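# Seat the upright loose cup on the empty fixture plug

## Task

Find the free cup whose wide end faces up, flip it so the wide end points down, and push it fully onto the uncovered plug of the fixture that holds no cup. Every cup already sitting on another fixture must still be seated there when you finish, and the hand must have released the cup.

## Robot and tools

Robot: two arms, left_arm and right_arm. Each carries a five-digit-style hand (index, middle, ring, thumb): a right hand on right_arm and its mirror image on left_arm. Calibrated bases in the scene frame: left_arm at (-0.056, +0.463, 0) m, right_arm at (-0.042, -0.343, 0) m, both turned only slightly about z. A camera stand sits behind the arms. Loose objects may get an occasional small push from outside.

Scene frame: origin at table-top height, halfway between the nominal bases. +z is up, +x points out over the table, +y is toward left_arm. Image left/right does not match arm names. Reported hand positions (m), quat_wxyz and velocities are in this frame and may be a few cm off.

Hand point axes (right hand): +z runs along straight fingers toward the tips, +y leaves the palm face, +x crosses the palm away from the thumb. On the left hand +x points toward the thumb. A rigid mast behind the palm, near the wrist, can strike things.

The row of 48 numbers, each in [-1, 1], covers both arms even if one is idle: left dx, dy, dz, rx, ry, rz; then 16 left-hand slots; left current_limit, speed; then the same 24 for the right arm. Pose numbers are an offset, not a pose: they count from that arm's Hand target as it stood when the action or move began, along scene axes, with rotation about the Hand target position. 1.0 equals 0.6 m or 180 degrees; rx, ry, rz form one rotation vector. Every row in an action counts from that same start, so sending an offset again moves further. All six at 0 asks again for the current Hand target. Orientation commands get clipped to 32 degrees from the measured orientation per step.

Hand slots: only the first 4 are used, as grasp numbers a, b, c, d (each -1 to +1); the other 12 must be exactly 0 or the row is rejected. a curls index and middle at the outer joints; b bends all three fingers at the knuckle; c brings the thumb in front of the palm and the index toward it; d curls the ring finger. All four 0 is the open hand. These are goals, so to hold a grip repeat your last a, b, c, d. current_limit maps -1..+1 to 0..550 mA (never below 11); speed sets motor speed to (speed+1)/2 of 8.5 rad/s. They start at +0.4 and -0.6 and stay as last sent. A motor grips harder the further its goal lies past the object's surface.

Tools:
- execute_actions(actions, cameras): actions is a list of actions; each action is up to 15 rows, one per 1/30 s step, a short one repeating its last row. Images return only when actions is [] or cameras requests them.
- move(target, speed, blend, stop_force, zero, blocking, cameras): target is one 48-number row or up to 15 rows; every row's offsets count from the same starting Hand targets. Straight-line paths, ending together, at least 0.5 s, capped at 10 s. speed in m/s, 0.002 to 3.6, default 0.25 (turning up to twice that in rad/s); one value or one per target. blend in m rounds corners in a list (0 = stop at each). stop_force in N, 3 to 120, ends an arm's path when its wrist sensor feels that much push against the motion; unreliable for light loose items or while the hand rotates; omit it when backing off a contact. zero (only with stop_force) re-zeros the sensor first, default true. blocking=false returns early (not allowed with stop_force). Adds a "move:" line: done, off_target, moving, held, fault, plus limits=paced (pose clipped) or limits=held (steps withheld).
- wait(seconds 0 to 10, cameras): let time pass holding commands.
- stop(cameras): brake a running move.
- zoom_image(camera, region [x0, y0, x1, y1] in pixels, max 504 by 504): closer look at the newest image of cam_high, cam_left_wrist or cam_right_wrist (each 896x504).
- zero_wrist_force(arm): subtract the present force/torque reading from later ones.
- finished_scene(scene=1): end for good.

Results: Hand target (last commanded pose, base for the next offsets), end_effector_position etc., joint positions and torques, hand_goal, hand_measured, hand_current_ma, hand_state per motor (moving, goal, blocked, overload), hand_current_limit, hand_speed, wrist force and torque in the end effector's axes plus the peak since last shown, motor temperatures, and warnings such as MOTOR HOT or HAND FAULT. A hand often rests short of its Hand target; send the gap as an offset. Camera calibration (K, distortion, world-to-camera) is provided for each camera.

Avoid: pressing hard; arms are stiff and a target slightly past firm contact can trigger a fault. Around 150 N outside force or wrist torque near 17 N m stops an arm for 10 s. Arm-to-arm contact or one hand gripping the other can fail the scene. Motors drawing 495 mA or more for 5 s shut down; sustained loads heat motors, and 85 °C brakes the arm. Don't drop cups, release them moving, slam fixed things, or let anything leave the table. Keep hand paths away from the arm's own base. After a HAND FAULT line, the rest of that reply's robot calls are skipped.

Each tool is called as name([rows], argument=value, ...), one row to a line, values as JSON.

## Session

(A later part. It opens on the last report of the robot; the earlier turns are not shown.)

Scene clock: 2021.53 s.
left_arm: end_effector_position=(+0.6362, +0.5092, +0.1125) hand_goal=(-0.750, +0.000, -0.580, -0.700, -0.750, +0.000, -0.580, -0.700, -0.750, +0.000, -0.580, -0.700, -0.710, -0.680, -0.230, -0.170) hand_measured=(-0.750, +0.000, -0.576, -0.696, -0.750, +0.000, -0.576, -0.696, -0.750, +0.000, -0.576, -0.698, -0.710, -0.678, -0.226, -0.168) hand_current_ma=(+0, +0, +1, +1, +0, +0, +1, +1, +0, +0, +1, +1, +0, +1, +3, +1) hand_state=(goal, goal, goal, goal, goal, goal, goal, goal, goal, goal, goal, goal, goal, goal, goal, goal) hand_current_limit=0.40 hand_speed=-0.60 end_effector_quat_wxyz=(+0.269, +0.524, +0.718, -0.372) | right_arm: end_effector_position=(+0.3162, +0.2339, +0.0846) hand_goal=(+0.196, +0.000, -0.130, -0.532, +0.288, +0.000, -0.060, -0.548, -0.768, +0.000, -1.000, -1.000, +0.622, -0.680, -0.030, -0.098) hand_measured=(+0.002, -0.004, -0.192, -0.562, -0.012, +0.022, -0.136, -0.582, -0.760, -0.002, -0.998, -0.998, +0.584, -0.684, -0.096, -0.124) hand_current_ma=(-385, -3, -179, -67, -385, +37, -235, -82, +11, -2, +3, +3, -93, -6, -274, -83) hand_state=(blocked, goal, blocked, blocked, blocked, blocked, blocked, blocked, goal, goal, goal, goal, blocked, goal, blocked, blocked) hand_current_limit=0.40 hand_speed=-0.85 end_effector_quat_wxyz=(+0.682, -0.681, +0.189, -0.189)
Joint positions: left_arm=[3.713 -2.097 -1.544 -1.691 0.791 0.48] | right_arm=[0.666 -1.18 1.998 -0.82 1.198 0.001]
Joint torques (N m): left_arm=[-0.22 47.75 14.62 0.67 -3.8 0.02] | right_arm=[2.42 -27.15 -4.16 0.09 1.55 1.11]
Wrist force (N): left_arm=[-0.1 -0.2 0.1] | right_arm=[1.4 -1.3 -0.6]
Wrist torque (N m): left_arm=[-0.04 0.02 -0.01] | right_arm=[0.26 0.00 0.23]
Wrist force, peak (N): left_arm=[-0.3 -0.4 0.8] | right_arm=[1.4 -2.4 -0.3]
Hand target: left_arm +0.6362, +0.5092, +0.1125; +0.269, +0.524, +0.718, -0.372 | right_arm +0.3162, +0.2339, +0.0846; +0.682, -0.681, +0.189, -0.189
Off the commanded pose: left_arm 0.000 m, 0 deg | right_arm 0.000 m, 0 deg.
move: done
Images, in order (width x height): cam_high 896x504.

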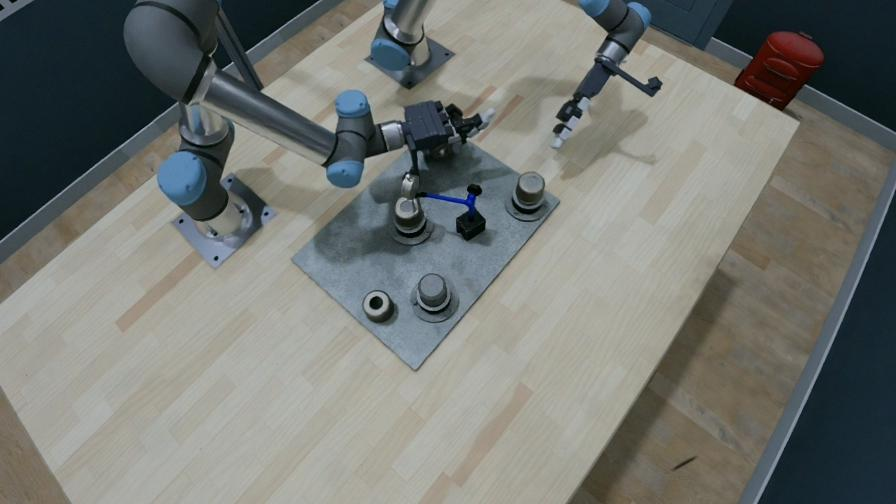

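move(target=[0,0,0,0,0,0, 0,0,0,0,0,0,0,0,0,0,0,0,0,0,0,0, 0.4,-0.6, 0,0,0.05,0,0,0, 0.27,0.44,0.8,-1,0,0,0,0,0,0,0,0,0,0,0,0, 0.5,-0.85], speed=0.03, cameras=["cam_high"])

zoom_image(camera="cam_high", region=[395, 70, 495, 182])

Scene clock: 2033.60 s.
left_arm: end_effector_position=(+0.6362, +0.5092, +0.1125) hand_goal=(-0.750, +0.000, -0.580, -0.700, -0.750, +0.000, -0.580, -0.700, -0.750, +0.000, -0.580, -0.700, -0.710, -0.680, -0.230, -0.170) hand_measured=(-0.750, +0.000, -0.576, -0.696, -0.750, +0.000, -0.576, -0.696, -0.750, +0.000, -0.576, -0.698, -0.710, -0.678, -0.226, -0.168) hand_current_ma=(+0, +0, +1, +1, +0, +0, +1, +1, +0, +0, +1, +1, +0, +1, +3, +1) hand_state=(goal, goal, goal, goal, goal, goal, goal, goal, goal, goal, goal, goal, goal, goal, goal, goal) hand_current_limit=0.40 hand_speed=-0.60 end_effector_quat_wxyz=(+0.269, +0.524, +0.718, -0.372) | right_arm: end_effector_position=(+0.3162, +0.2339, +0.1145) hand_goal=(+0.196, +0.000, -0.130, -0.532, +0.288, +0.000, -0.060, -0.548, -0.768, +0.000, -1.000, -1.000, +0.622, -0.680, -0.030, -0.098) hand_measured=(+0.026, -0.010, -0.192, -0.562, +0.018, +0.030, -0.132, -0.582, -0.760, -0.002, -0.998, -0.998, +0.584, -0.686, -0.114, -0.130) hand_current_ma=(-412, -12, -179, -67, -412, +58, -215, -82, +12, -2, +3, +3, -93, -11, -377, -112) hand_state=(blocked, goal, blocked, blocked, blocked, blocked, blocked, blocked, goal, goal, goal, goal, blocked, goal, blocked, blocked) hand_current_limit=0.50 hand_speed=-0.85 end_effector_quat_wxyz=(+0.682, -0.681, +0.189, -0.189)
Joint positions: left_arm=[3.713 -2.097 -1.544 -1.691 0.791 0.48] | right_arm=[0.666 -1.234 1.974 -0.742 1.198 0.001]
Joint torques (N m): left_arm=[0.57 47.3 14.4 0.63 -3.84 0.07] | right_arm=[1.89 -38.24 -33.27 0.33 1.25 0.23]
Wrist force (N): left_arm=[-0.2 0.1 0.4] | right_arm=[1.0 2.3 -1.6]
Wrist torque (N m): left_arm=[-0.02 0.03 -0.03] | right_arm=[0.32 0.03 0.24]
Wrist force, peak (N): left_arm=[-0.3 0.2 0.5] | right_arm=[1.5 2.2 -1.9]
Hand target: left_arm +0.6362, +0.5092, +0.1125; +0.269, +0.524, +0.718, -0.372 | right_arm +0.3162, +0.2339, +0.1146; +0.682, -0.681, +0.189, -0.189
Off the commanded pose: left_arm 0.000 m, 0 deg | right_arm 0.000 m, 0 deg.
move: done
Images, in order (width x height): cam_high 896x504.

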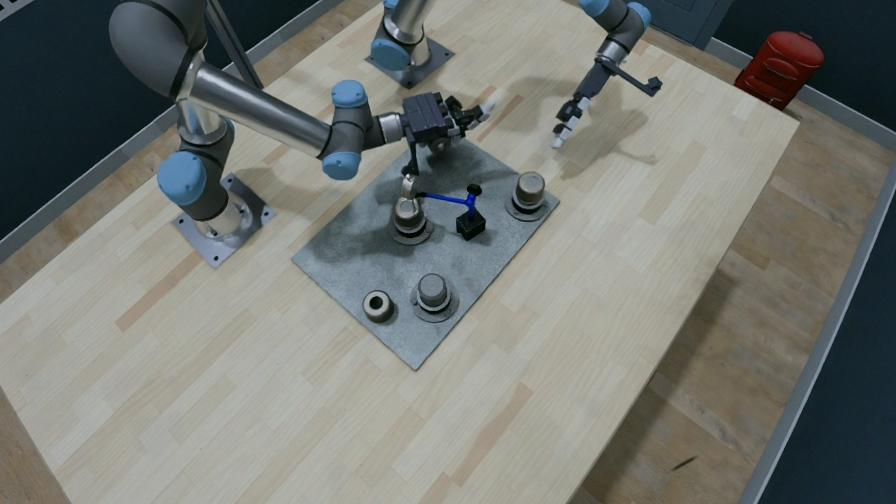

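Scaled by 4.500 from the camera's 896x504 image, which has a finer 1280x720 frame.

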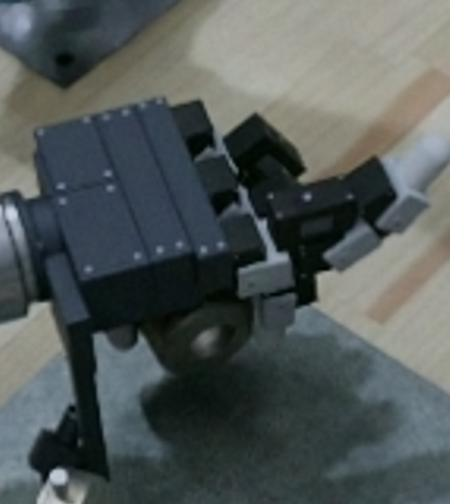

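move([
  [0,0,0,0,0,0, 0,0,0,0,0,0,0,0,0,0,0,0,0,0,0,0, 0.4,-0.6, 0,0,0.25,0,0,0, 0.27,0.44,0.8,-1,0,0,0,0,0,0,0,0,0,0,0,0, 0.5,-0.85],
  [0,0,0,0,0,0, 0,0,0,0,0,0,0,0,0,0,0,0,0,0,0,0, 0.4,-0.6, 0,0,0.31,-0.2575,-0.4285,0, 0.27,0.44,0.8,-1,0,0,0,0,0,0,0,0,0,0,0,0, 0.5,-0.85],
], speed=[0.1,0.2], blend=[0.03,0], cameras=["cam_high","cam_right_wrist"])

zoom_image(camera="cam_high", region=[400, 30, 500, 142])

Scene clock: 2054.47 s.
left_arm: end_effector_position=(+0.6362, +0.5092, +0.1125) hand_goal=(-0.750, +0.000, -0.580, -0.700, -0.750, +0.000, -0.580, -0.700, -0.750, +0.000, -0.580, -0.700, -0.710, -0.680, -0.230, -0.170) hand_measured=(-0.750, +0.000, -0.576, -0.696, -0.750, +0.000, -0.576, -0.696, -0.750, +0.000, -0.576, -0.698, -0.710, -0.678, -0.226, -0.168) hand_current_ma=(+0, +0, +1, +1, +0, +0, +1, +1, +0, +0, +1, +1, +0, +1, +3, +1) hand_state=(goal, goal, goal, goal, goal, goal, goal, goal, goal, goal, goal, goal, goal, goal, goal, goal) hand_current_limit=0.40 hand_speed=-0.60 end_effector_quat_wxyz=(+0.269, +0.524, +0.718, -0.372) | right_arm: end_effector_position=(+0.3162, +0.2339, +0.3006) hand_goal=(+0.196, +0.000, -0.130, -0.532, +0.288, +0.000, -0.060, -0.548, -0.768, +0.000, -1.000, -1.000, +0.622, -0.680, -0.030, -0.098) hand_measured=(+0.026, -0.026, -0.192, -0.562, +0.044, +0.032, -0.124, -0.574, -0.766, -0.002, -0.998, -0.998, +0.568, -0.690, -0.116, -0.132) hand_current_ma=(-412, -46, -179, -67, -412, +63, -184, -59, +3, -2, +3, +3, -155, -18, -386, -120) hand_state=(blocked, blocked, blocked, blocked, blocked, blocked, blocked, blocked, goal, goal, goal, goal, blocked, goal, blocked, blocked) hand_current_limit=0.50 hand_speed=-0.85 end_effector_quat_wxyz=(-0.349, +0.615, +0.348, +0.615)
Joint positions: left_arm=[3.713 -2.097 -1.544 -1.691 0.791 0.48] | right_arm=[0.907 -1.391 1.805 -0.415 1.437 -1.57]
Joint torques (N m): left_arm=[0.08 46.61 14.74 0.65 -3.79 -0.05] | right_arm=[6.83 -22.18 -9.95 -5.27 2.19 -2.25]
Wrist force (N): left_arm=[-0.1 -0.1 0.2] | right_arm=[-0.1 -0.2 -1.8]
Wrist torque (N m): left_arm=[-0.03 0.01 -0.01] | right_arm=[0.19 -0.04 0.41]
Wrist force, peak (N): left_arm=[-0.5 -0.5 0.3] | right_arm=[1.3 3.0 -1.5]
Hand target: left_arm +0.6362, +0.5092, +0.1125; +0.269, +0.524, +0.718, -0.372 | right_arm +0.3162, +0.2339, +0.3006; -0.349, +0.615, +0.348, +0.615
Off the commanded pose: left_arm 0.000 m, 0 deg | right_arm 0.000 m, 0 deg.
move: done
camera_calibration:
cam_right_wrist: T_world_to_cam=[[0.565316, -0.282811, -0.774878, 0.155933], [-0.807352, -0.382299, -0.449478, 0.425653], [-0.169118, 0.879696, -0.444448, 0.100936], [0, 0, 0, 1]] pos_world=[0.27257, 0.118034, 0.357011]
Images, in order (width x height): cam_high 896x504, cam_right_wrist 896x504.

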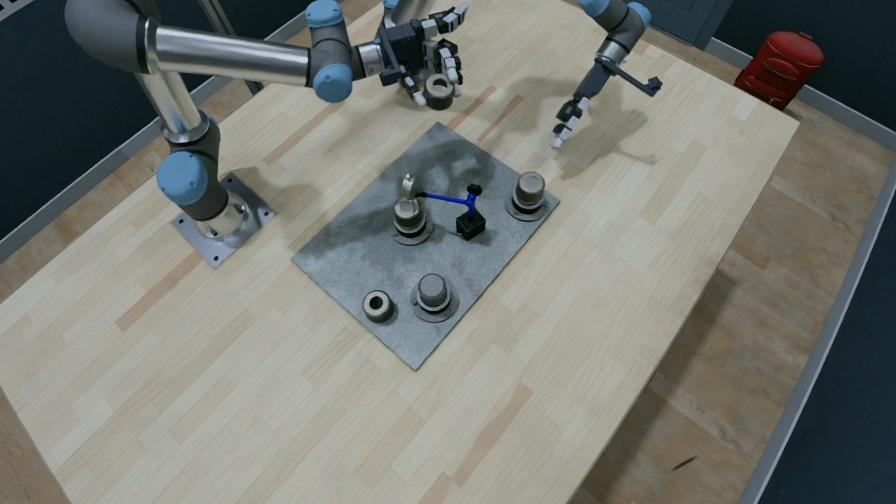

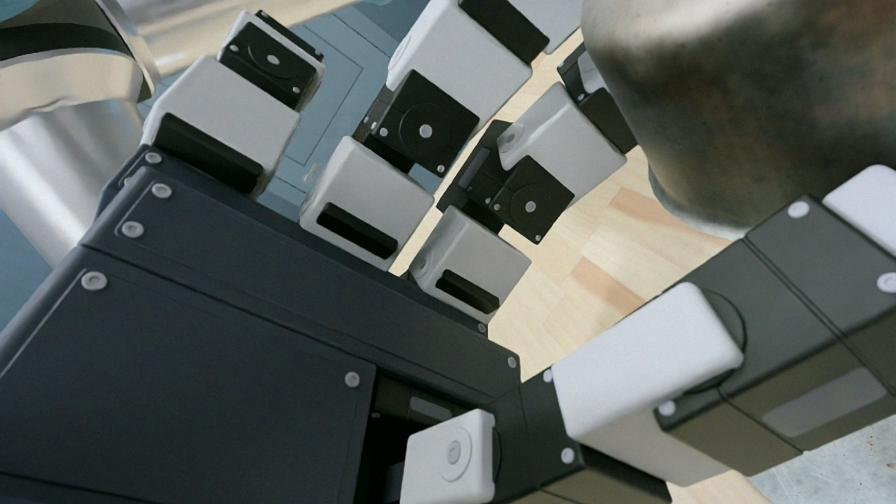

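Scaled by 4.500 from the camera's 896x504 image, which has a finer 1280x720 frame.

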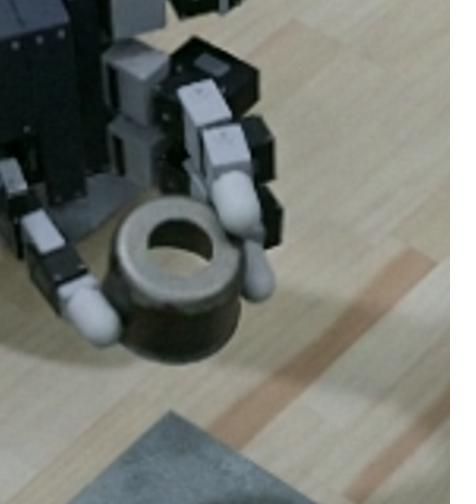

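zoom_image(camera="cam_high", region=[410, 60, 466, 116])

Scaled by 9.000 from the camera's 896x504 image, which has a finer 1280x720 frame.

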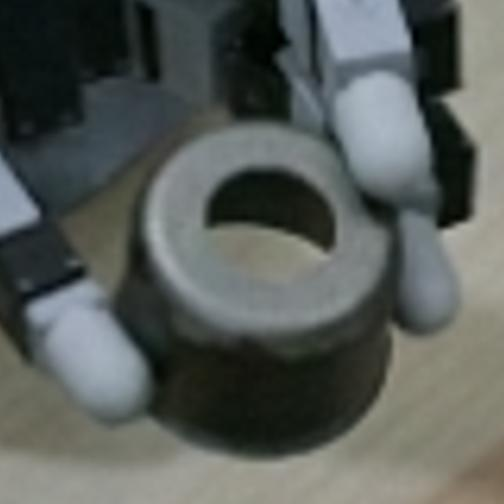

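move(target=[0,0,0,0,0,0, 0,0,0,0,0,0,0,0,0,0,0,0,0,0,0,0, 0.4,-0.6, 0,0,0,-0.0486,-0.0809,0, 0.27,0.44,0.8,-1,0,0,0,0,0,0,0,0,0,0,0,0, 0.5,-0.85], speed=0.15, cameras=["cam_high"])

zoom_image(camera="cam_high", region=[410, 60, 466, 116])

Scene clock: 2121.40 s.
left_arm: end_effector_position=(+0.6362, +0.5092, +0.1125) hand_goal=(-0.750, +0.000, -0.580, -0.700, -0.750, +0.000, -0.580, -0.700, -0.750, +0.000, -0.580, -0.700, -0.710, -0.680, -0.230, -0.170) hand_measured=(-0.750, +0.000, -0.576, -0.696, -0.750, +0.000, -0.576, -0.696, -0.750, +0.000, -0.576, -0.698, -0.710, -0.678, -0.226, -0.168) hand_current_ma=(+0, +0, +1, +1, +0, +0, +1, +1, +0, +0, +1, +1, +0, +1, +3, +1) hand_state=(goal, goal, goal, goal, goal, goal, goal, goal, goal, goal, goal, goal, goal, goal, goal, goal) hand_current_limit=0.40 hand_speed=-0.60 end_effector_quat_wxyz=(+0.269, +0.524, +0.718, -0.372) | right_arm: end_effector_position=(+0.3162, +0.2340, +0.3006) hand_goal=(+0.196, +0.000, -0.130, -0.532, +0.288, +0.000, -0.060, -0.548, -0.768, +0.000, -1.000, -1.000, +0.622, -0.680, -0.030, -0.098) hand_measured=(+0.026, -0.026, -0.192, -0.562, +0.044, +0.032, -0.124, -0.574, -0.768, -0.002, -0.998, -0.998, +0.566, -0.690, -0.116, -0.132) hand_current_ma=(-413, -46, -179, -67, -413, +63, -183, -57, +0, -2, +2, +3, -156, -18, -386, -120) hand_state=(blocked, blocked, blocked, blocked, blocked, blocked, blocked, blocked, goal, goal, goal, goal, blocked, goal, blocked, blocked) hand_current_limit=0.50 hand_speed=-0.85 end_effector_quat_wxyz=(-0.254, +0.557, +0.435, +0.660)
Joint positions: left_arm=[3.713 -2.097 -1.544 -1.691 0.791 0.48] | right_arm=[0.913 -1.362 1.843 -0.481 1.444 -1.867]
Joint torques (N m): left_arm=[-0.31 47.28 14.37 0.56 -3.86 0.15] | right_arm=[-9.98 -23.8 -8.95 -4.85 -1.64 -1.88]
Wrist force (N): left_arm=[0.0 -0.3 0.3] | right_arm=[-0.5 -0.9 -1.4]
Wrist torque (N m): left_arm=[-0.07 0.00 0.01] | right_arm=[0.10 0.00 0.33]
Wrist force, peak (N): left_arm=[-0.5 0.0 0.6] | right_arm=[-0.2 -0.4 -2.2]
Hand target: left_arm +0.6362, +0.5092, +0.1125; +0.269, +0.524, +0.718, -0.372 | right_arm +0.3162, +0.2339, +0.3006; -0.254, +0.557, +0.435, +0.660
Off the commanded pose: left_arm 0.000 m, 0 deg | right_arm 0.000 m, 0 deg.
move: done
Images, in order (width x height): cam_high 896x504.

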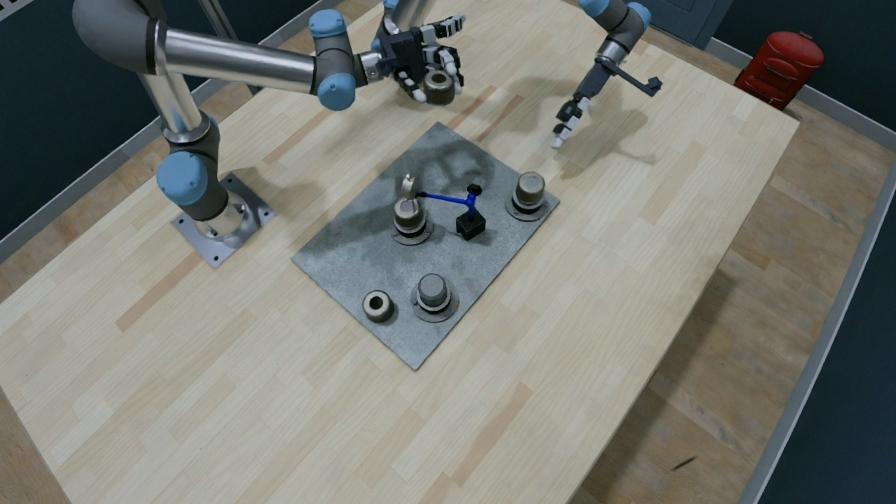

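Scaled by 9.000 from the camera's 896x504 image, which has a finer 1280x720 frame.

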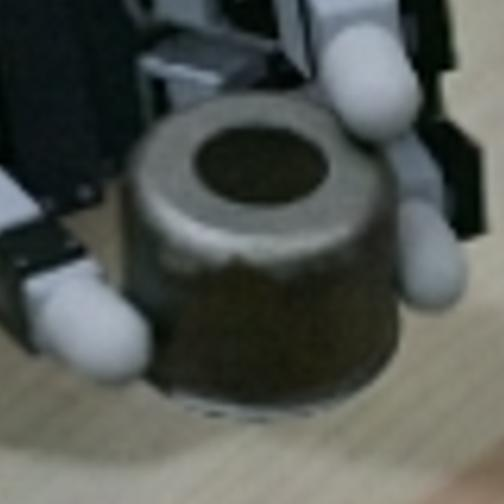

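zoom_image(camera="cam_high", region=[350, 279, 406, 335])

zoom_image(camera="cam_high", region=[502, 160, 558, 216])

Scaled by 9.000 from the camera's 896x504 image, which has a finer 1280x720 frame.

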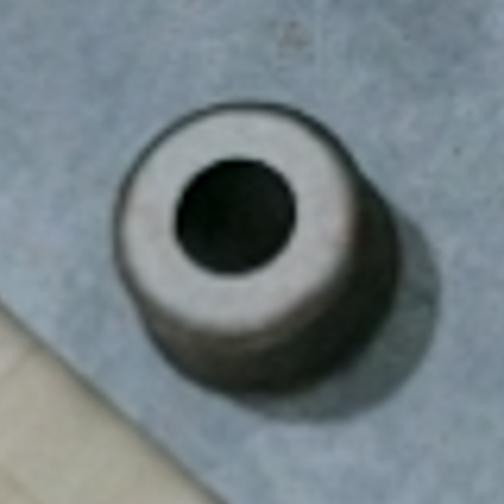

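Scaled by 9.000 from the camera's 896x504 image, which has a finer 1280x720 frame.

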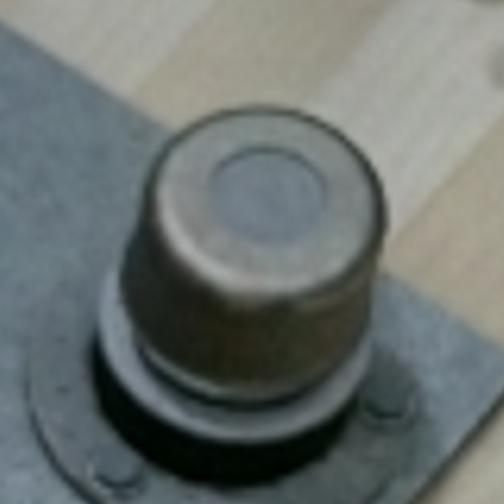

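move(target=[0,0,0,0,0,0, 0,0,0,0,0,0,0,0,0,0,0,0,0,0,0,0, 0.4,-0.6, 0,0,0,0.0266,0.0443,0, 0.27,0.44,0.8,-1,0,0,0,0,0,0,0,0,0,0,0,0, 0.5,-0.85], speed=0.12, cameras=["cam_high"])

zoom_image(camera="cam_high", region=[410, 60, 466, 116])

Scene clock: 2172.97 s.
left_arm: end_effector_position=(+0.6362, +0.5092, +0.1125) hand_goal=(-0.750, +0.000, -0.580, -0.700, -0.750, +0.000, -0.580, -0.700, -0.750, +0.000, -0.580, -0.700, -0.710, -0.680, -0.230, -0.170) hand_measured=(-0.750, +0.000, -0.576, -0.696, -0.750, +0.000, -0.576, -0.696, -0.750, +0.000, -0.576, -0.698, -0.710, -0.678, -0.226, -0.168) hand_current_ma=(+0, +0, +1, +1, +0, +0, +1, +1, +0, +0, +1, +1, +0, +1, +3, +1) hand_state=(goal, goal, goal, goal, goal, goal, goal, goal, goal, goal, goal, goal, goal, goal, goal, goal) hand_current_limit=0.40 hand_speed=-0.60 end_effector_quat_wxyz=(+0.269, +0.524, +0.718, -0.372) | right_arm: end_effector_position=(+0.3162, +0.2339, +0.3005) hand_goal=(+0.196, +0.000, -0.130, -0.532, +0.288, +0.000, -0.060, -0.548, -0.768, +0.000, -1.000, -1.000, +0.622, -0.680, -0.030, -0.098) hand_measured=(+0.026, -0.026, -0.192, -0.562, +0.044, +0.032, -0.124, -0.574, -0.768, -0.002, -0.998, -0.998, +0.566, -0.690, -0.116, -0.132) hand_current_ma=(-412, -46, -179, -67, -412, +63, -183, -57, +0, -2, +2, +3, -156, -18, -386, -120) hand_state=(blocked, blocked, blocked, blocked, blocked, blocked, blocked, blocked, goal, goal, goal, goal, blocked, goal, blocked, blocked) hand_current_limit=0.50 hand_speed=-0.85 end_effector_quat_wxyz=(-0.307, +0.590, +0.389, +0.637)
Joint positions: left_arm=[3.713 -2.097 -1.544 -1.691 0.791 0.48] | right_arm=[0.912 -1.378 1.822 -0.444 1.442 -1.704]
Joint torques (N m): left_arm=[-0.11 47.66 14.15 0.61 -3.77 0.05] | right_arm=[-11.4 -36.22 -37.32 0.17 -1.55 0.7]
Wrist force (N): left_arm=[-0.1 -0.1 0.1] | right_arm=[-0.2 -0.6 -1.9]
Wrist torque (N m): left_arm=[-0.01 0.01 -0.02] | right_arm=[0.16 -0.02 0.29]
Wrist force, peak (N): left_arm=[-0.5 -0.2 0.4] | right_arm=[-0.5 -1.1 -1.8]
Hand target: left_arm +0.6362, +0.5092, +0.1125; +0.269, +0.524, +0.718, -0.372 | right_arm +0.3162, +0.2339, +0.3006; -0.307, +0.590, +0.389, +0.637
Off the commanded pose: left_arm 0.000 m, 0 deg | right_arm 0.000 m, 0 deg.
move: done
Images, in order (width x height): cam_high 896x504.

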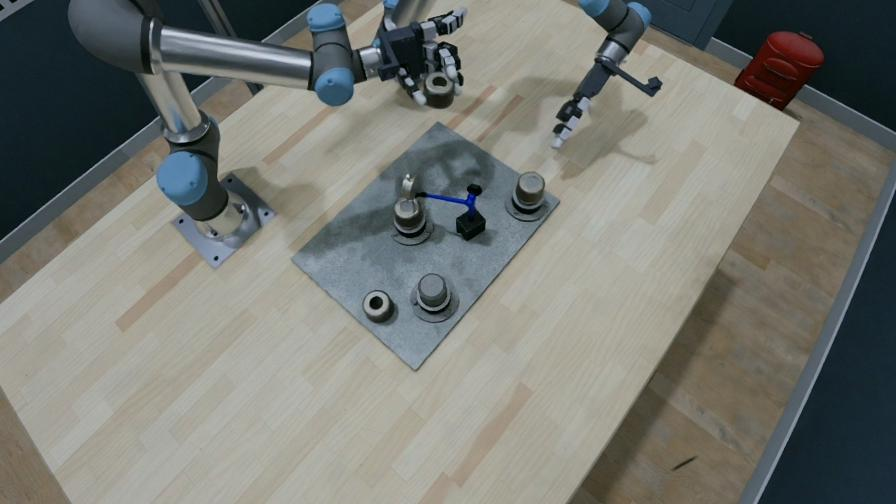

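Scaled by 9.000 from the camera's 896x504 image, which has a finer 1280x720 frame.

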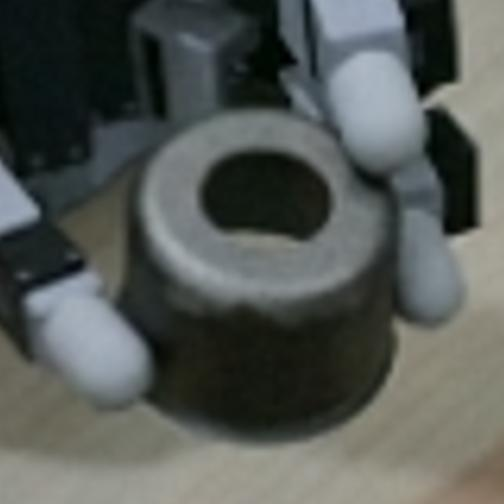

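move(target=[0,0,0,0,0,0,0,0,0,0,0,0,0,0,0,0,0,0,0,0,0,0,0.4,-0.6,0.4133,-0.545,0,0.0057,0.0095,0,0.27,0.44,0.8,-1,0,0,0,0,0,0,0,0,0,0,0,0,0.5,-0.85], speed=0.22, cameras=["cam_high"])

zoom_image(camera="cam_high", region=[330, 180, 530, 292])

Scene clock: 2286.23 s.
left_arm: end_effector_position=(+0.6362, +0.5092, +0.1125) hand_goal=(-0.750, +0.000, -0.580, -0.700, -0.750, +0.000, -0.580, -0.700, -0.750, +0.000, -0.580, -0.700, -0.710, -0.680, -0.230, -0.170) hand_measured=(-0.750, +0.000, -0.576, -0.696, -0.750, +0.000, -0.576, -0.696, -0.750, +0.000, -0.576, -0.698, -0.710, -0.678, -0.226, -0.168) hand_current_ma=(+0, +0, +1, +1, +0, +0, +1, +1, +0, +0, +1, +1, +0, +1, +3, +1) hand_state=(goal, goal, goal, goal, goal, goal, goal, goal, goal, goal, goal, goal, goal, goal, goal, goal) hand_current_limit=0.40 hand_speed=-0.60 end_effector_quat_wxyz=(+0.269, +0.524, +0.718, -0.372) | right_arm: end_effector_position=(+0.5641, -0.0930, +0.3005) hand_goal=(+0.196, +0.000, -0.130, -0.532, +0.288, +0.000, -0.060, -0.548, -0.768, +0.000, -1.000, -1.000, +0.622, -0.680, -0.030, -0.098) hand_measured=(+0.026, -0.026, -0.192, -0.562, +0.044, +0.032, -0.122, -0.574, -0.768, -0.002, -0.998, -0.998, +0.566, -0.690, -0.116, -0.132) hand_current_ma=(-412, -46, -179, -67, -413, +63, -178, -55, +0, -2, +2, +3, -161, -19, -388, -120) hand_state=(blocked, blocked, blocked, blocked, blocked, blocked, blocked, blocked, goal, goal, goal, goal, blocked, goal, blocked, blocked) hand_current_limit=0.50 hand_speed=-0.85 end_effector_quat_wxyz=(-0.318, +0.597, +0.378, +0.632)
Joint positions: left_arm=[3.713 -2.097 -1.544 -1.691 0.791 0.48] | right_arm=[-0.078 -1.453 1.902 -0.451 0.452 -1.668]
Joint torques (N m): left_arm=[0.39 47.58 14.25 0.63 -3.73 0.05] | right_arm=[-11.13 -19.08 -36.85 0.9 -2.06 -2.29]
Wrist force (N): left_arm=[-0.2 -0.2 0.3] | right_arm=[-0.3 -0.3 -1.7]
Wrist torque (N m): left_arm=[-0.05 0.03 -0.02] | right_arm=[0.17 -0.01 0.30]
Wrist force, peak (N): left_arm=[0.0 0.0 0.7] | right_arm=[-0.3 -2.3 -1.3]
Hand target: left_arm +0.6362, +0.5092, +0.1125; +0.269, +0.524, +0.718, -0.372 | right_arm +0.5642, -0.0931, +0.3006; -0.318, +0.597, +0.378, +0.632
Off the commanded pose: left_arm 0.000 m, 0 deg | right_arm 0.000 m, 0 deg.
move: done
Images, in order (width x height): cam_high 896x504.

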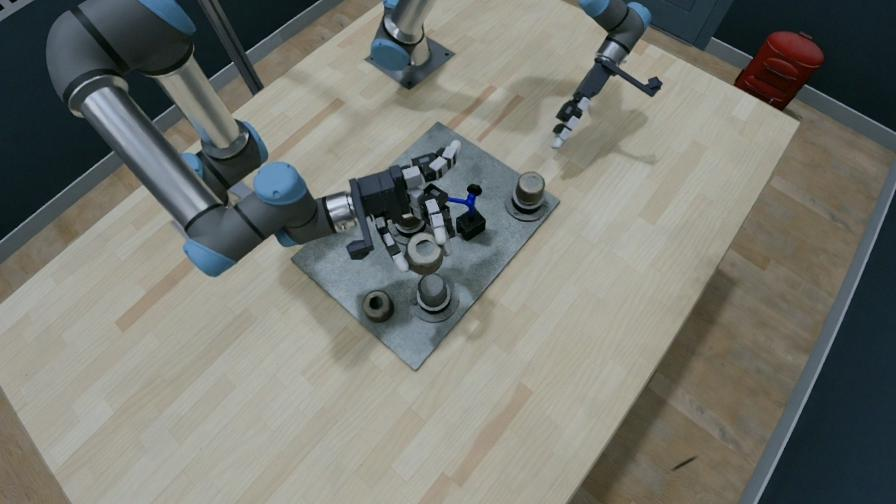

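Scaled by 2.520 from the camera's 896x504 image, which has a finer 1280x720 frame.

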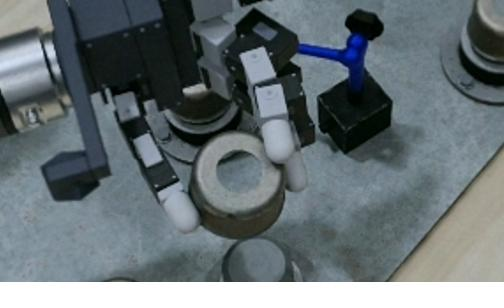

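zoom_image(camera="cam_high", region=[394, 224, 466, 316])

Scaled by 5.478 from the camera's 896x504 image, which has a finer 1280x720 frame.

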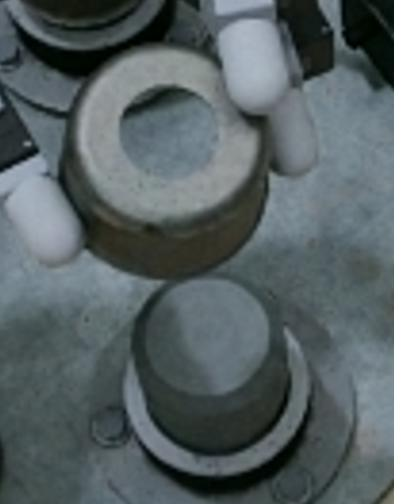

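zoom_image(camera="cam_high", region=[400, 226, 450, 276])

zoom_image(camera="cam_high", region=[408, 266, 458, 316])

Scaled by 10.080 from the camera's 896x504 image, which has a finer 1280x720 frame.

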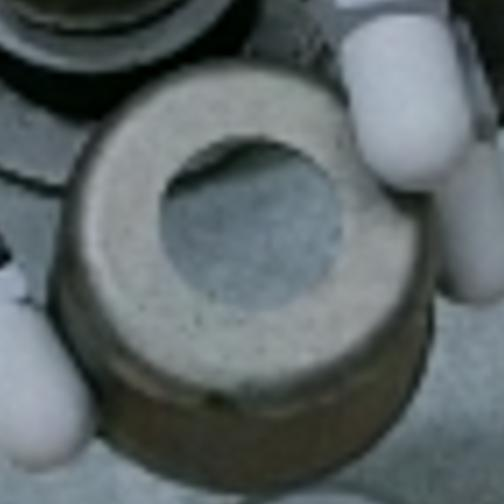

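Scaled by 10.080 from the camera's 896x504 image, which has a finer 1280x720 frame.

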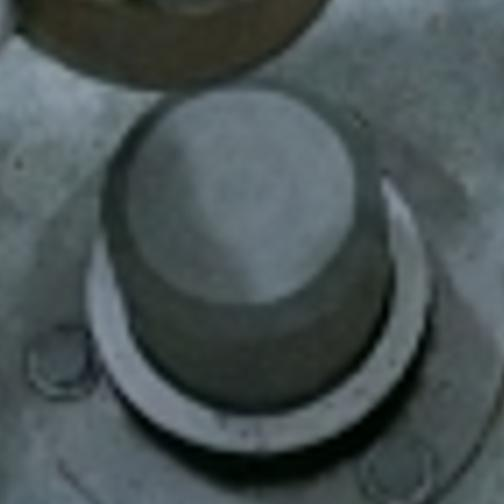

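move(target=[0,0,0,0,0,0,0,0,0,0,0,0,0,0,0,0,0,0,0,0,0,0,0.4,-0.6,0,0.005,-0.1,-0.0215,-0.0357,0,0.27,0.44,0.8,-1,0,0,0,0,0,0,0,0,0,0,0,0,0.5,-0.85], speed=0.1, cameras=["cam_high"])

zoom_image(camera="cam_high", region=[400, 236, 460, 296])

Scene clock: 2364.40 s.
left_arm: end_effector_position=(+0.6362, +0.5092, +0.1125) hand_goal=(-0.750, +0.000, -0.580, -0.700, -0.750, +0.000, -0.580, -0.700, -0.750, +0.000, -0.580, -0.700, -0.710, -0.680, -0.230, -0.170) hand_measured=(-0.750, +0.000, -0.576, -0.696, -0.750, +0.000, -0.576, -0.696, -0.750, +0.000, -0.576, -0.698, -0.710, -0.678, -0.226, -0.168) hand_current_ma=(+0, +0, +1, +1, +0, +0, +1, +1, +0, +0, +1, +1, +0, +1, +3, +1) hand_state=(goal, goal, goal, goal, goal, goal, goal, goal, goal, goal, goal, goal, goal, goal, goal, goal) hand_current_limit=0.40 hand_speed=-0.60 end_effector_quat_wxyz=(+0.269, +0.524, +0.718, -0.372) | right_arm: end_effector_position=(+0.5642, -0.0901, +0.2406) hand_goal=(+0.196, +0.000, -0.130, -0.532, +0.288, +0.000, -0.060, -0.548, -0.768, +0.000, -1.000, -1.000, +0.622, -0.680, -0.030, -0.098) hand_measured=(+0.026, -0.026, -0.192, -0.562, +0.044, +0.032, -0.122, -0.574, -0.768, -0.002, -0.998, -0.998, +0.564, -0.690, -0.116, -0.132) hand_current_ma=(-413, -46, -179, -67, -412, +63, -178, -54, +0, -2, +2, +3, -163, -19, -388, -120) hand_state=(blocked, blocked, blocked, blocked, blocked, blocked, blocked, blocked, goal, goal, goal, goal, blocked, goal, blocked, blocked) hand_current_limit=0.50 hand_speed=-0.85 end_effector_quat_wxyz=(-0.276, +0.571, +0.417, +0.651)
Joint positions: left_arm=[3.713 -2.097 -1.544 -1.691 0.791 0.48] | right_arm=[-0.07 -1.359 2.001 -0.644 0.46 -1.8]
Joint torques (N m): left_arm=[0.29 46.87 13.98 0.63 -3.88 0.06] | right_arm=[6.12 -22.22 -7.08 -3.76 1.73 -2.32]
Wrist force (N): left_arm=[-0.4 0.1 0.2] | right_arm=[-0.4 -1.1 -1.7]
Wrist torque (N m): left_arm=[-0.01 0.05 -0.04] | right_arm=[0.09 -0.01 0.34]
Wrist force, peak (N): left_arm=[-0.2 0.1 0.6] | right_arm=[-1.0 -1.1 -1.8]
Hand target: left_arm +0.6362, +0.5092, +0.1125; +0.269, +0.524, +0.718, -0.372 | right_arm +0.5642, -0.0901, +0.2406; -0.276, +0.571, +0.417, +0.651
Off the commanded pose: left_arm 0.000 m, 0 deg | right_arm 0.000 m, 0 deg.
move: done
Images, in order (width x height): cam_high 896x504.

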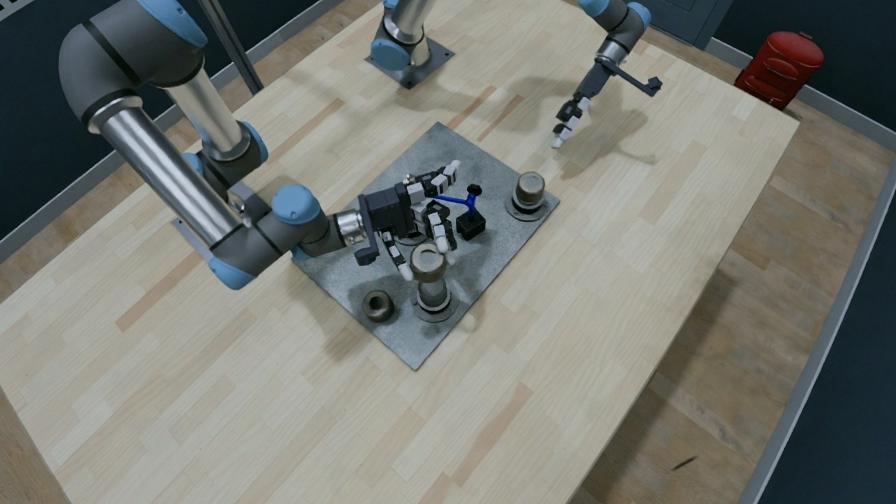

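Scaled by 8.400 from the camera's 896x504 image, which has a finer 1280x720 frame.

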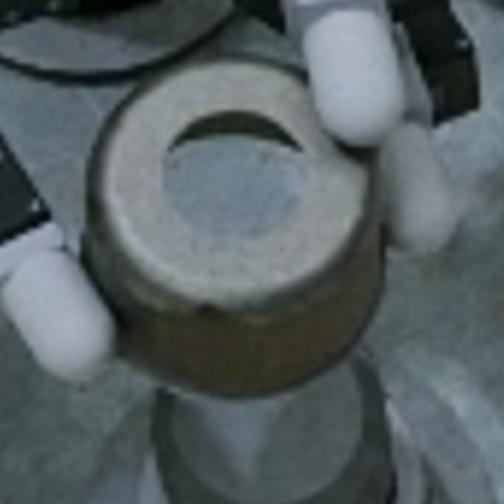

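move(target=[0,0,0,0,0,0,0,0,0,0,0,0,0,0,0,0,0,0,0,0,0,0,0.4,-0.6,0,0,-0.14,0.0119,-0.0072,0,0.27,0.44,0.8,-1,0,0,0,0,0,0,0,0,0,0,0,0,0.5,-0.85], speed=0.08, cameras=["cam_high"])

zoom_image(camera="cam_high", region=[402, 246, 462, 306])

Scene clock: 2424.37 s.
left_arm: end_effector_position=(+0.6362, +0.5092, +0.1125) hand_goal=(-0.750, +0.000, -0.580, -0.700, -0.750, +0.000, -0.580, -0.700, -0.750, +0.000, -0.580, -0.700, -0.710, -0.680, -0.230, -0.170) hand_measured=(-0.750, +0.000, -0.576, -0.696, -0.750, +0.000, -0.576, -0.696, -0.750, +0.000, -0.576, -0.698, -0.710, -0.678, -0.226, -0.168) hand_current_ma=(+0, +0, +1, +1, +0, +0, +1, +1, +0, +0, +1, +1, +0, +1, +3, +1) hand_state=(goal, goal, goal, goal, goal, goal, goal, goal, goal, goal, goal, goal, goal, goal, goal, goal) hand_current_limit=0.40 hand_speed=-0.60 end_effector_quat_wxyz=(+0.269, +0.524, +0.718, -0.372) | right_arm: end_effector_position=(+0.5642, -0.0901, +0.1566) hand_goal=(+0.196, +0.000, -0.130, -0.532, +0.288, +0.000, -0.060, -0.548, -0.768, +0.000, -1.000, -1.000, +0.622, -0.680, -0.030, -0.098) hand_measured=(+0.026, -0.026, -0.192, -0.562, +0.044, +0.032, -0.120, -0.572, -0.768, -0.002, -0.998, -0.998, +0.564, -0.690, -0.116, -0.132) hand_current_ma=(-413, -46, -179, -67, -412, +63, -167, -50, +0, -2, +2, +3, -163, -19, -388, -120) hand_state=(blocked, blocked, blocked, blocked, blocked, blocked, blocked, blocked, goal, goal, goal, goal, blocked, goal, blocked, blocked) hand_current_limit=0.50 hand_speed=-0.85 end_effector_quat_wxyz=(-0.282, +0.558, +0.408, +0.665)
Joint positions: left_arm=[3.713 -2.097 -1.544 -1.691 0.791 0.48] | right_arm=[-0.07 -1.2 2.113 -1.012 0.463 -1.712]
Joint torques (N m): left_arm=[0.16 47.38 14.17 0.66 -3.81 0.1] | right_arm=[7.33 -24.73 -1.81 -4.22 1.86 0.87]
Wrist force (N): left_arm=[-0.2 -0.2 0.2] | right_arm=[-0.4 -0.5 -1.5]
Wrist torque (N m): left_arm=[-0.05 0.04 -0.02] | right_arm=[0.14 -0.01 0.27]
Wrist force, peak (N): left_arm=[-0.5 -0.3 0.4] | right_arm=[-0.1 -1.3 -1.7]
Hand target: left_arm +0.6362, +0.5092, +0.1125; +0.269, +0.524, +0.718, -0.372 | right_arm +0.5642, -0.0901, +0.1566; -0.282, +0.558, +0.408, +0.665
Off the commanded pose: left_arm 0.000 m, 0 deg | right_arm 0.000 m, 0 deg.
move: done
Images, in order (width x height): cam_high 896x504.

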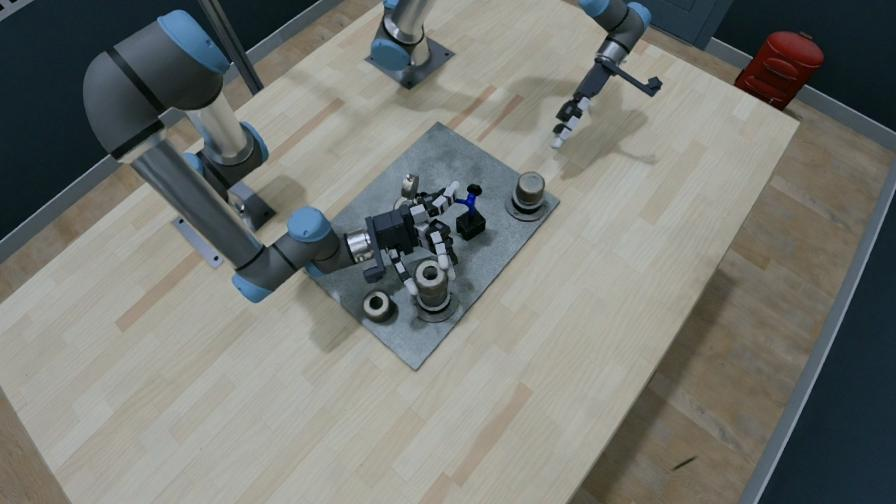

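Scaled by 8.400 from the camera's 896x504 image, which has a finer 1280x720 frame.

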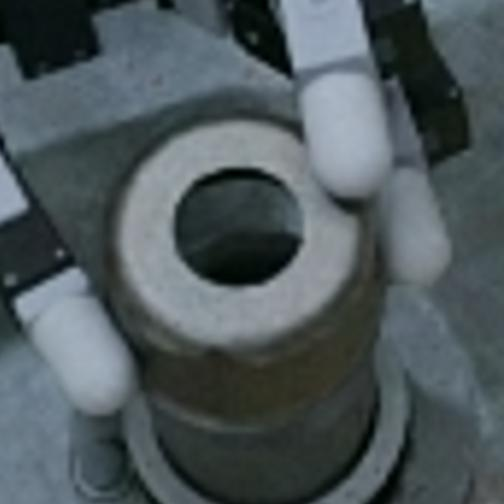

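move(target=[0,0,0,0,0,0,0,0,0,0,0,0,0,0,0,0,0,0,0,0,0,0,0.4,-0.6,0,0,-0.0885,0,0,0,0.27,0.44,0.8,-1,0,0,0,0,0,0,0,0,0,0,0,0,0.5,-0.85], speed=0.025, stop_force=8, cameras=["cam_high"])

zoom_image(camera="cam_high", region=[402, 256, 462, 316])

Scene clock: 2462.20 s.
left_arm: end_effector_position=(+0.6362, +0.5092, +0.1125) hand_goal=(-0.750, +0.000, -0.580, -0.700, -0.750, +0.000, -0.580, -0.700, -0.750, +0.000, -0.580, -0.700, -0.710, -0.680, -0.230, -0.170) hand_measured=(-0.750, +0.000, -0.576, -0.696, -0.750, +0.000, -0.576, -0.696, -0.750, +0.000, -0.576, -0.698, -0.710, -0.678, -0.226, -0.168) hand_current_ma=(+0, +0, +1, +1, +0, +0, +1, +1, +0, +0, +1, +1, +0, +1, +3, +1) hand_state=(goal, goal, goal, goal, goal, goal, goal, goal, goal, goal, goal, goal, goal, goal, goal, goal) hand_current_limit=0.40 hand_speed=-0.60 end_effector_quat_wxyz=(+0.269, +0.524, +0.718, -0.372) | right_arm: end_effector_position=(+0.5642, -0.0901, +0.1278) hand_goal=(+0.196, +0.000, -0.130, -0.532, +0.288, +0.000, -0.060, -0.548, -0.768, +0.000, -1.000, -1.000, +0.622, -0.680, -0.030, -0.098) hand_measured=(+0.026, -0.026, -0.192, -0.562, +0.048, +0.032, -0.116, -0.570, -0.758, +0.080, -1.000, -1.000, +0.564, -0.690, -0.116, -0.132) hand_current_ma=(-412, -46, -179, -67, -413, +60, -154, -45, +17, +207, +0, +0, -166, -19, -388, -120) hand_state=(blocked, blocked, blocked, blocked, blocked, blocked, blocked, blocked, goal, blocked, goal, goal, blocked, goal, blocked, blocked) hand_current_limit=0.50 hand_speed=-0.85 end_effector_quat_wxyz=(-0.282, +0.558, +0.408, +0.665)
Joint positions: left_arm=[3.713 -2.097 -1.544 -1.691 0.791 0.48] | right_arm=[-0.07 -1.136 2.127 -1.09 0.463 -1.712]
Joint torques (N m): left_arm=[0.43 46.91 14.04 0.5 -3.75 0.06] | right_arm=[1.5 -36.19 -27.12 0.83 0.59 -1.28]
Wrist force (N): left_arm=[-0.1 -0.1 0.0] | right_arm=[2.2 0.8 -3.9]
Wrist torque (N m): left_arm=[-0.02 0.01 -0.01] | right_arm=[0.33 0.49 0.65]
Wrist force, peak (N): left_arm=[-0.4 -0.4 0.4] | right_arm=[9.0 3.8 -9.6]
Hand target: left_arm +0.6362, +0.5092, +0.1125; +0.269, +0.524, +0.718, -0.372 | right_arm +0.5642, -0.0901, +0.1278; -0.282, +0.558, +0.408, +0.665 (not the last commanded pose)
Off the commanded pose: left_arm 0.000 m, 0 deg | right_arm 0.024 m, 0 deg.
move: contact (right_arm)
Images, in order (width x height): cam_high 896x504.

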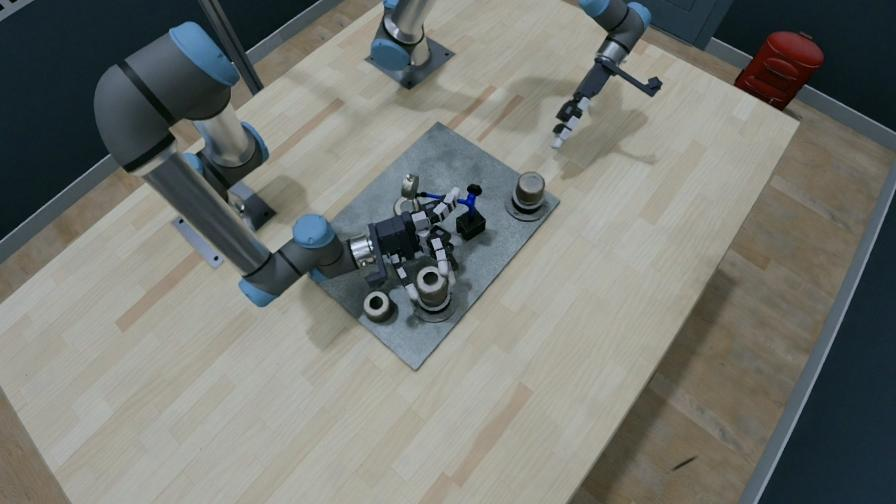

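Scaled by 8.400 from the camera's 896x504 image, which has a finer 1280x720 frame.

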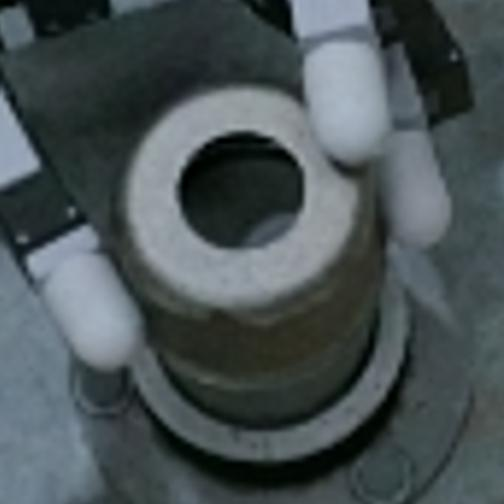

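move(target=[0,0,0,0,0,0,0,0,0,0,0,0,0,0,0,0,0,0,0,0,0,0,0.4,-0.6,0,0,0.048,0,0,0,0.27,0.44,0.8,-1,0,0,0,0,0,0,0,0,0,0,0,0,0.5,-0.85], speed=0.04)

move([
  [0,0,0,0,0,0,0,0,0,0,0,0,0,0,0,0,0,0,0,0,0,0,0.4,-0.6,0,0,0,0,0,0,0.27,0.475,0.8,-0.65,0,0,0,0,0,0,0,0,0,0,0,0,0.5,-0.85],
  [0,0,0,0,0,0,0,0,0,0,0,0,0,0,0,0,0,0,0,0,0,0,0.4,-0.6,0,0,0,0,0,0,0.27,0.51,0.8,-0.3,0,0,0,0,0,0,0,0,0,0,0,0,0.5,-0.85],
], speed=0.04, cameras=["cam_high"])

zoom_image(camera="cam_high", region=[402, 246, 462, 306])

zoom_image(camera="cam_high", region=[360, 160, 500, 240])

Scene clock: 2520.80 s.
left_arm: end_effector_position=(+0.6362, +0.5092, +0.1125) hand_goal=(-0.750, +0.000, -0.580, -0.700, -0.750, +0.000, -0.580, -0.700, -0.750, +0.000, -0.580, -0.700, -0.710, -0.680, -0.230, -0.170) hand_measured=(-0.750, +0.000, -0.576, -0.696, -0.750, +0.000, -0.576, -0.696, -0.750, +0.000, -0.576, -0.698, -0.710, -0.678, -0.226, -0.168) hand_current_ma=(+0, +0, +1, +1, +0, +0, +1, +1, +0, +0, +1, +1, +0, +1, +3, +1) hand_state=(goal, goal, goal, goal, goal, goal, goal, goal, goal, goal, goal, goal, goal, goal, goal, goal) hand_current_limit=0.40 hand_speed=-0.60 end_effector_quat_wxyz=(+0.269, +0.524, +0.718, -0.372) | right_arm: end_effector_position=(+0.5642, -0.0901, +0.1565) hand_goal=(+0.196, +0.000, -0.130, -0.532, +0.288, +0.000, -0.060, -0.548, -0.768, +0.000, -1.000, -1.000, +0.622, -0.680, -0.030, -0.098) hand_measured=(+0.026, -0.026, -0.192, -0.562, +0.048, +0.032, -0.116, -0.570, -0.768, +0.000, -1.000, -1.000, +0.564, -0.690, -0.116, -0.132) hand_current_ma=(-412, -46, -179, -67, -412, +60, -154, -45, +0, +0, +0, +0, -166, -19, -388, -120) hand_state=(blocked, blocked, blocked, blocked, blocked, blocked, blocked, blocked, goal, goal, goal, goal, blocked, goal, blocked, blocked) hand_current_limit=0.50 hand_speed=-0.85 end_effector_quat_wxyz=(-0.282, +0.558, +0.408, +0.665)
Joint positions: left_arm=[3.713 -2.097 -1.544 -1.691 0.791 0.48] | right_arm=[-0.07 -1.2 2.113 -1.011 0.463 -1.712]
Joint torques (N m): left_arm=[0.9 47.25 13.51 0.45 -3.84 0.11] | right_arm=[3.94 -38.76 -30.42 0.7 1.01 -2.27]
Wrist force (N): left_arm=[0.0 -0.2 0.2] | right_arm=[-0.7 -0.8 -1.6]
Wrist torque (N m): left_arm=[-0.05 0.00 0.00] | right_arm=[0.11 0.04 0.26]
Wrist force, peak (N): left_arm=[0.0 0.0 0.7] | right_arm=[2.8 0.9 -4.1]
Hand target: left_arm +0.6362, +0.5092, +0.1125; +0.269, +0.524, +0.718, -0.372 | right_arm +0.5642, -0.0901, +0.1566; -0.282, +0.558, +0.408, +0.665
Off the commanded pose: left_arm 0.000 m, 0 deg | right_arm 0.000 m, 0 deg.
move: done

Scene clock: 2522.13 s.
left_arm: end_effector_position=(+0.6362, +0.5092, +0.1125) hand_goal=(-0.750, +0.000, -0.580, -0.700, -0.750, +0.000, -0.580, -0.700, -0.750, +0.000, -0.580, -0.700, -0.710, -0.680, -0.230, -0.170) hand_measured=(-0.750, +0.000, -0.576, -0.696, -0.750, +0.000, -0.576, -0.696, -0.750, +0.000, -0.576, -0.698, -0.710, -0.678, -0.226, -0.168) hand_current_ma=(+0, +0, +1, +1, +0, +0, +1, +1, +0, +0, +1, +1, +0, +1, +3, +1) hand_state=(goal, goal, goal, goal, goal, goal, goal, goal, goal, goal, goal, goal, goal, goal, goal, goal) hand_current_limit=0.40 hand_speed=-0.60 end_effector_quat_wxyz=(+0.269, +0.524, +0.718, -0.372) | right_arm: end_effector_position=(+0.5642, -0.0901, +0.1566) hand_goal=(+0.222, +0.000, -0.080, -0.546, +0.270, +0.000, -0.046, -0.548, -0.348, +0.000, -1.000, -1.000, +0.622, -0.680, -0.030, -0.112) hand_measured=(+0.026, -0.026, -0.182, -0.564, +0.048, +0.030, -0.104, -0.570, -0.354, +0.000, -1.000, -1.000, +0.564, -0.690, -0.116, -0.144) hand_current_ma=(-413, -46, -342, -35, -413, +57, -159, -44, -10, +0, +0, +0, -166, -19, -388, -111) hand_state=(blocked, blocked, blocked, goal, blocked, blocked, blocked, blocked, goal, goal, goal, goal, blocked, goal, blocked, blocked) hand_current_limit=0.50 hand_speed=-0.85 end_effector_quat_wxyz=(-0.282, +0.558, +0.408, +0.665)
Joint positions: left_arm=[3.713 -2.097 -1.544 -1.691 0.791 0.48] | right_arm=[-0.07 -1.2 2.113 -1.011 0.463 -1.712]
Joint torques (N m): left_arm=[0.67 47.25 14.36 0.58 -3.87 0.1] | right_arm=[-2.99 -36.68 -29.54 0.56 -1.57 -2.32]
Wrist force (N): left_arm=[0.1 -0.1 0.3] | right_arm=[-0.9 -0.6 -1.5]
Wrist torque (N m): left_arm=[-0.03 0.00 0.00] | right_arm=[0.12 0.06 0.27]
Wrist force, peak (N): left_arm=[-0.3 -0.4 0.6] | right_arm=[-0.8 -0.6 -1.8]
Hand target: left_arm +0.6362, +0.5092, +0.1125; +0.269, +0.524, +0.718, -0.372 | right_arm +0.5642, -0.0901, +0.1566; -0.282, +0.558, +0.408, +0.665
Off the commanded pose: left_arm 0.000 m, 0 deg | right_arm 0.000 m, 0 deg.
move: done
Images, in order (width x height): cam_high 896x504.

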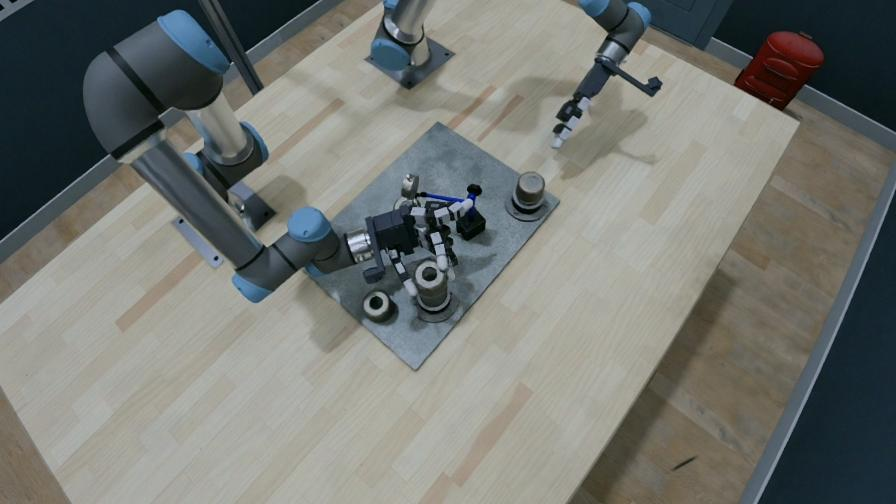

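Scaled by 8.400 from the camera's 896x504 image, which has a finer 1280x720 frame.

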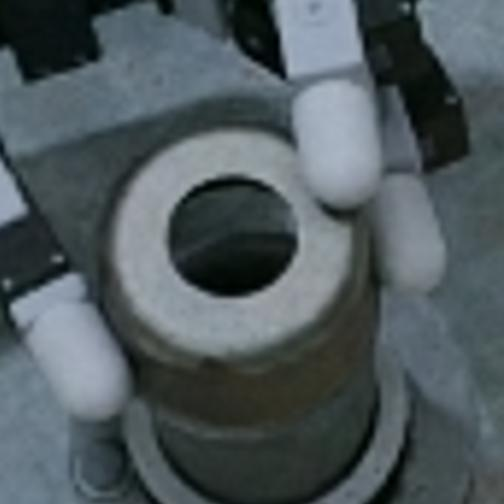

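Scaled by 3.600 from the camera's 896x504 image, which has a finer 1280x720 frame.

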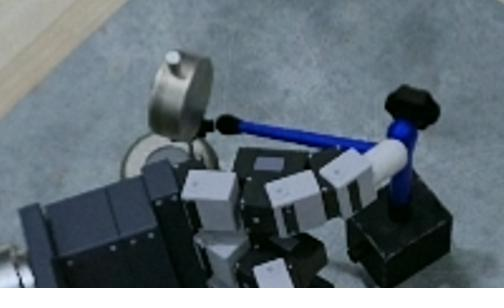

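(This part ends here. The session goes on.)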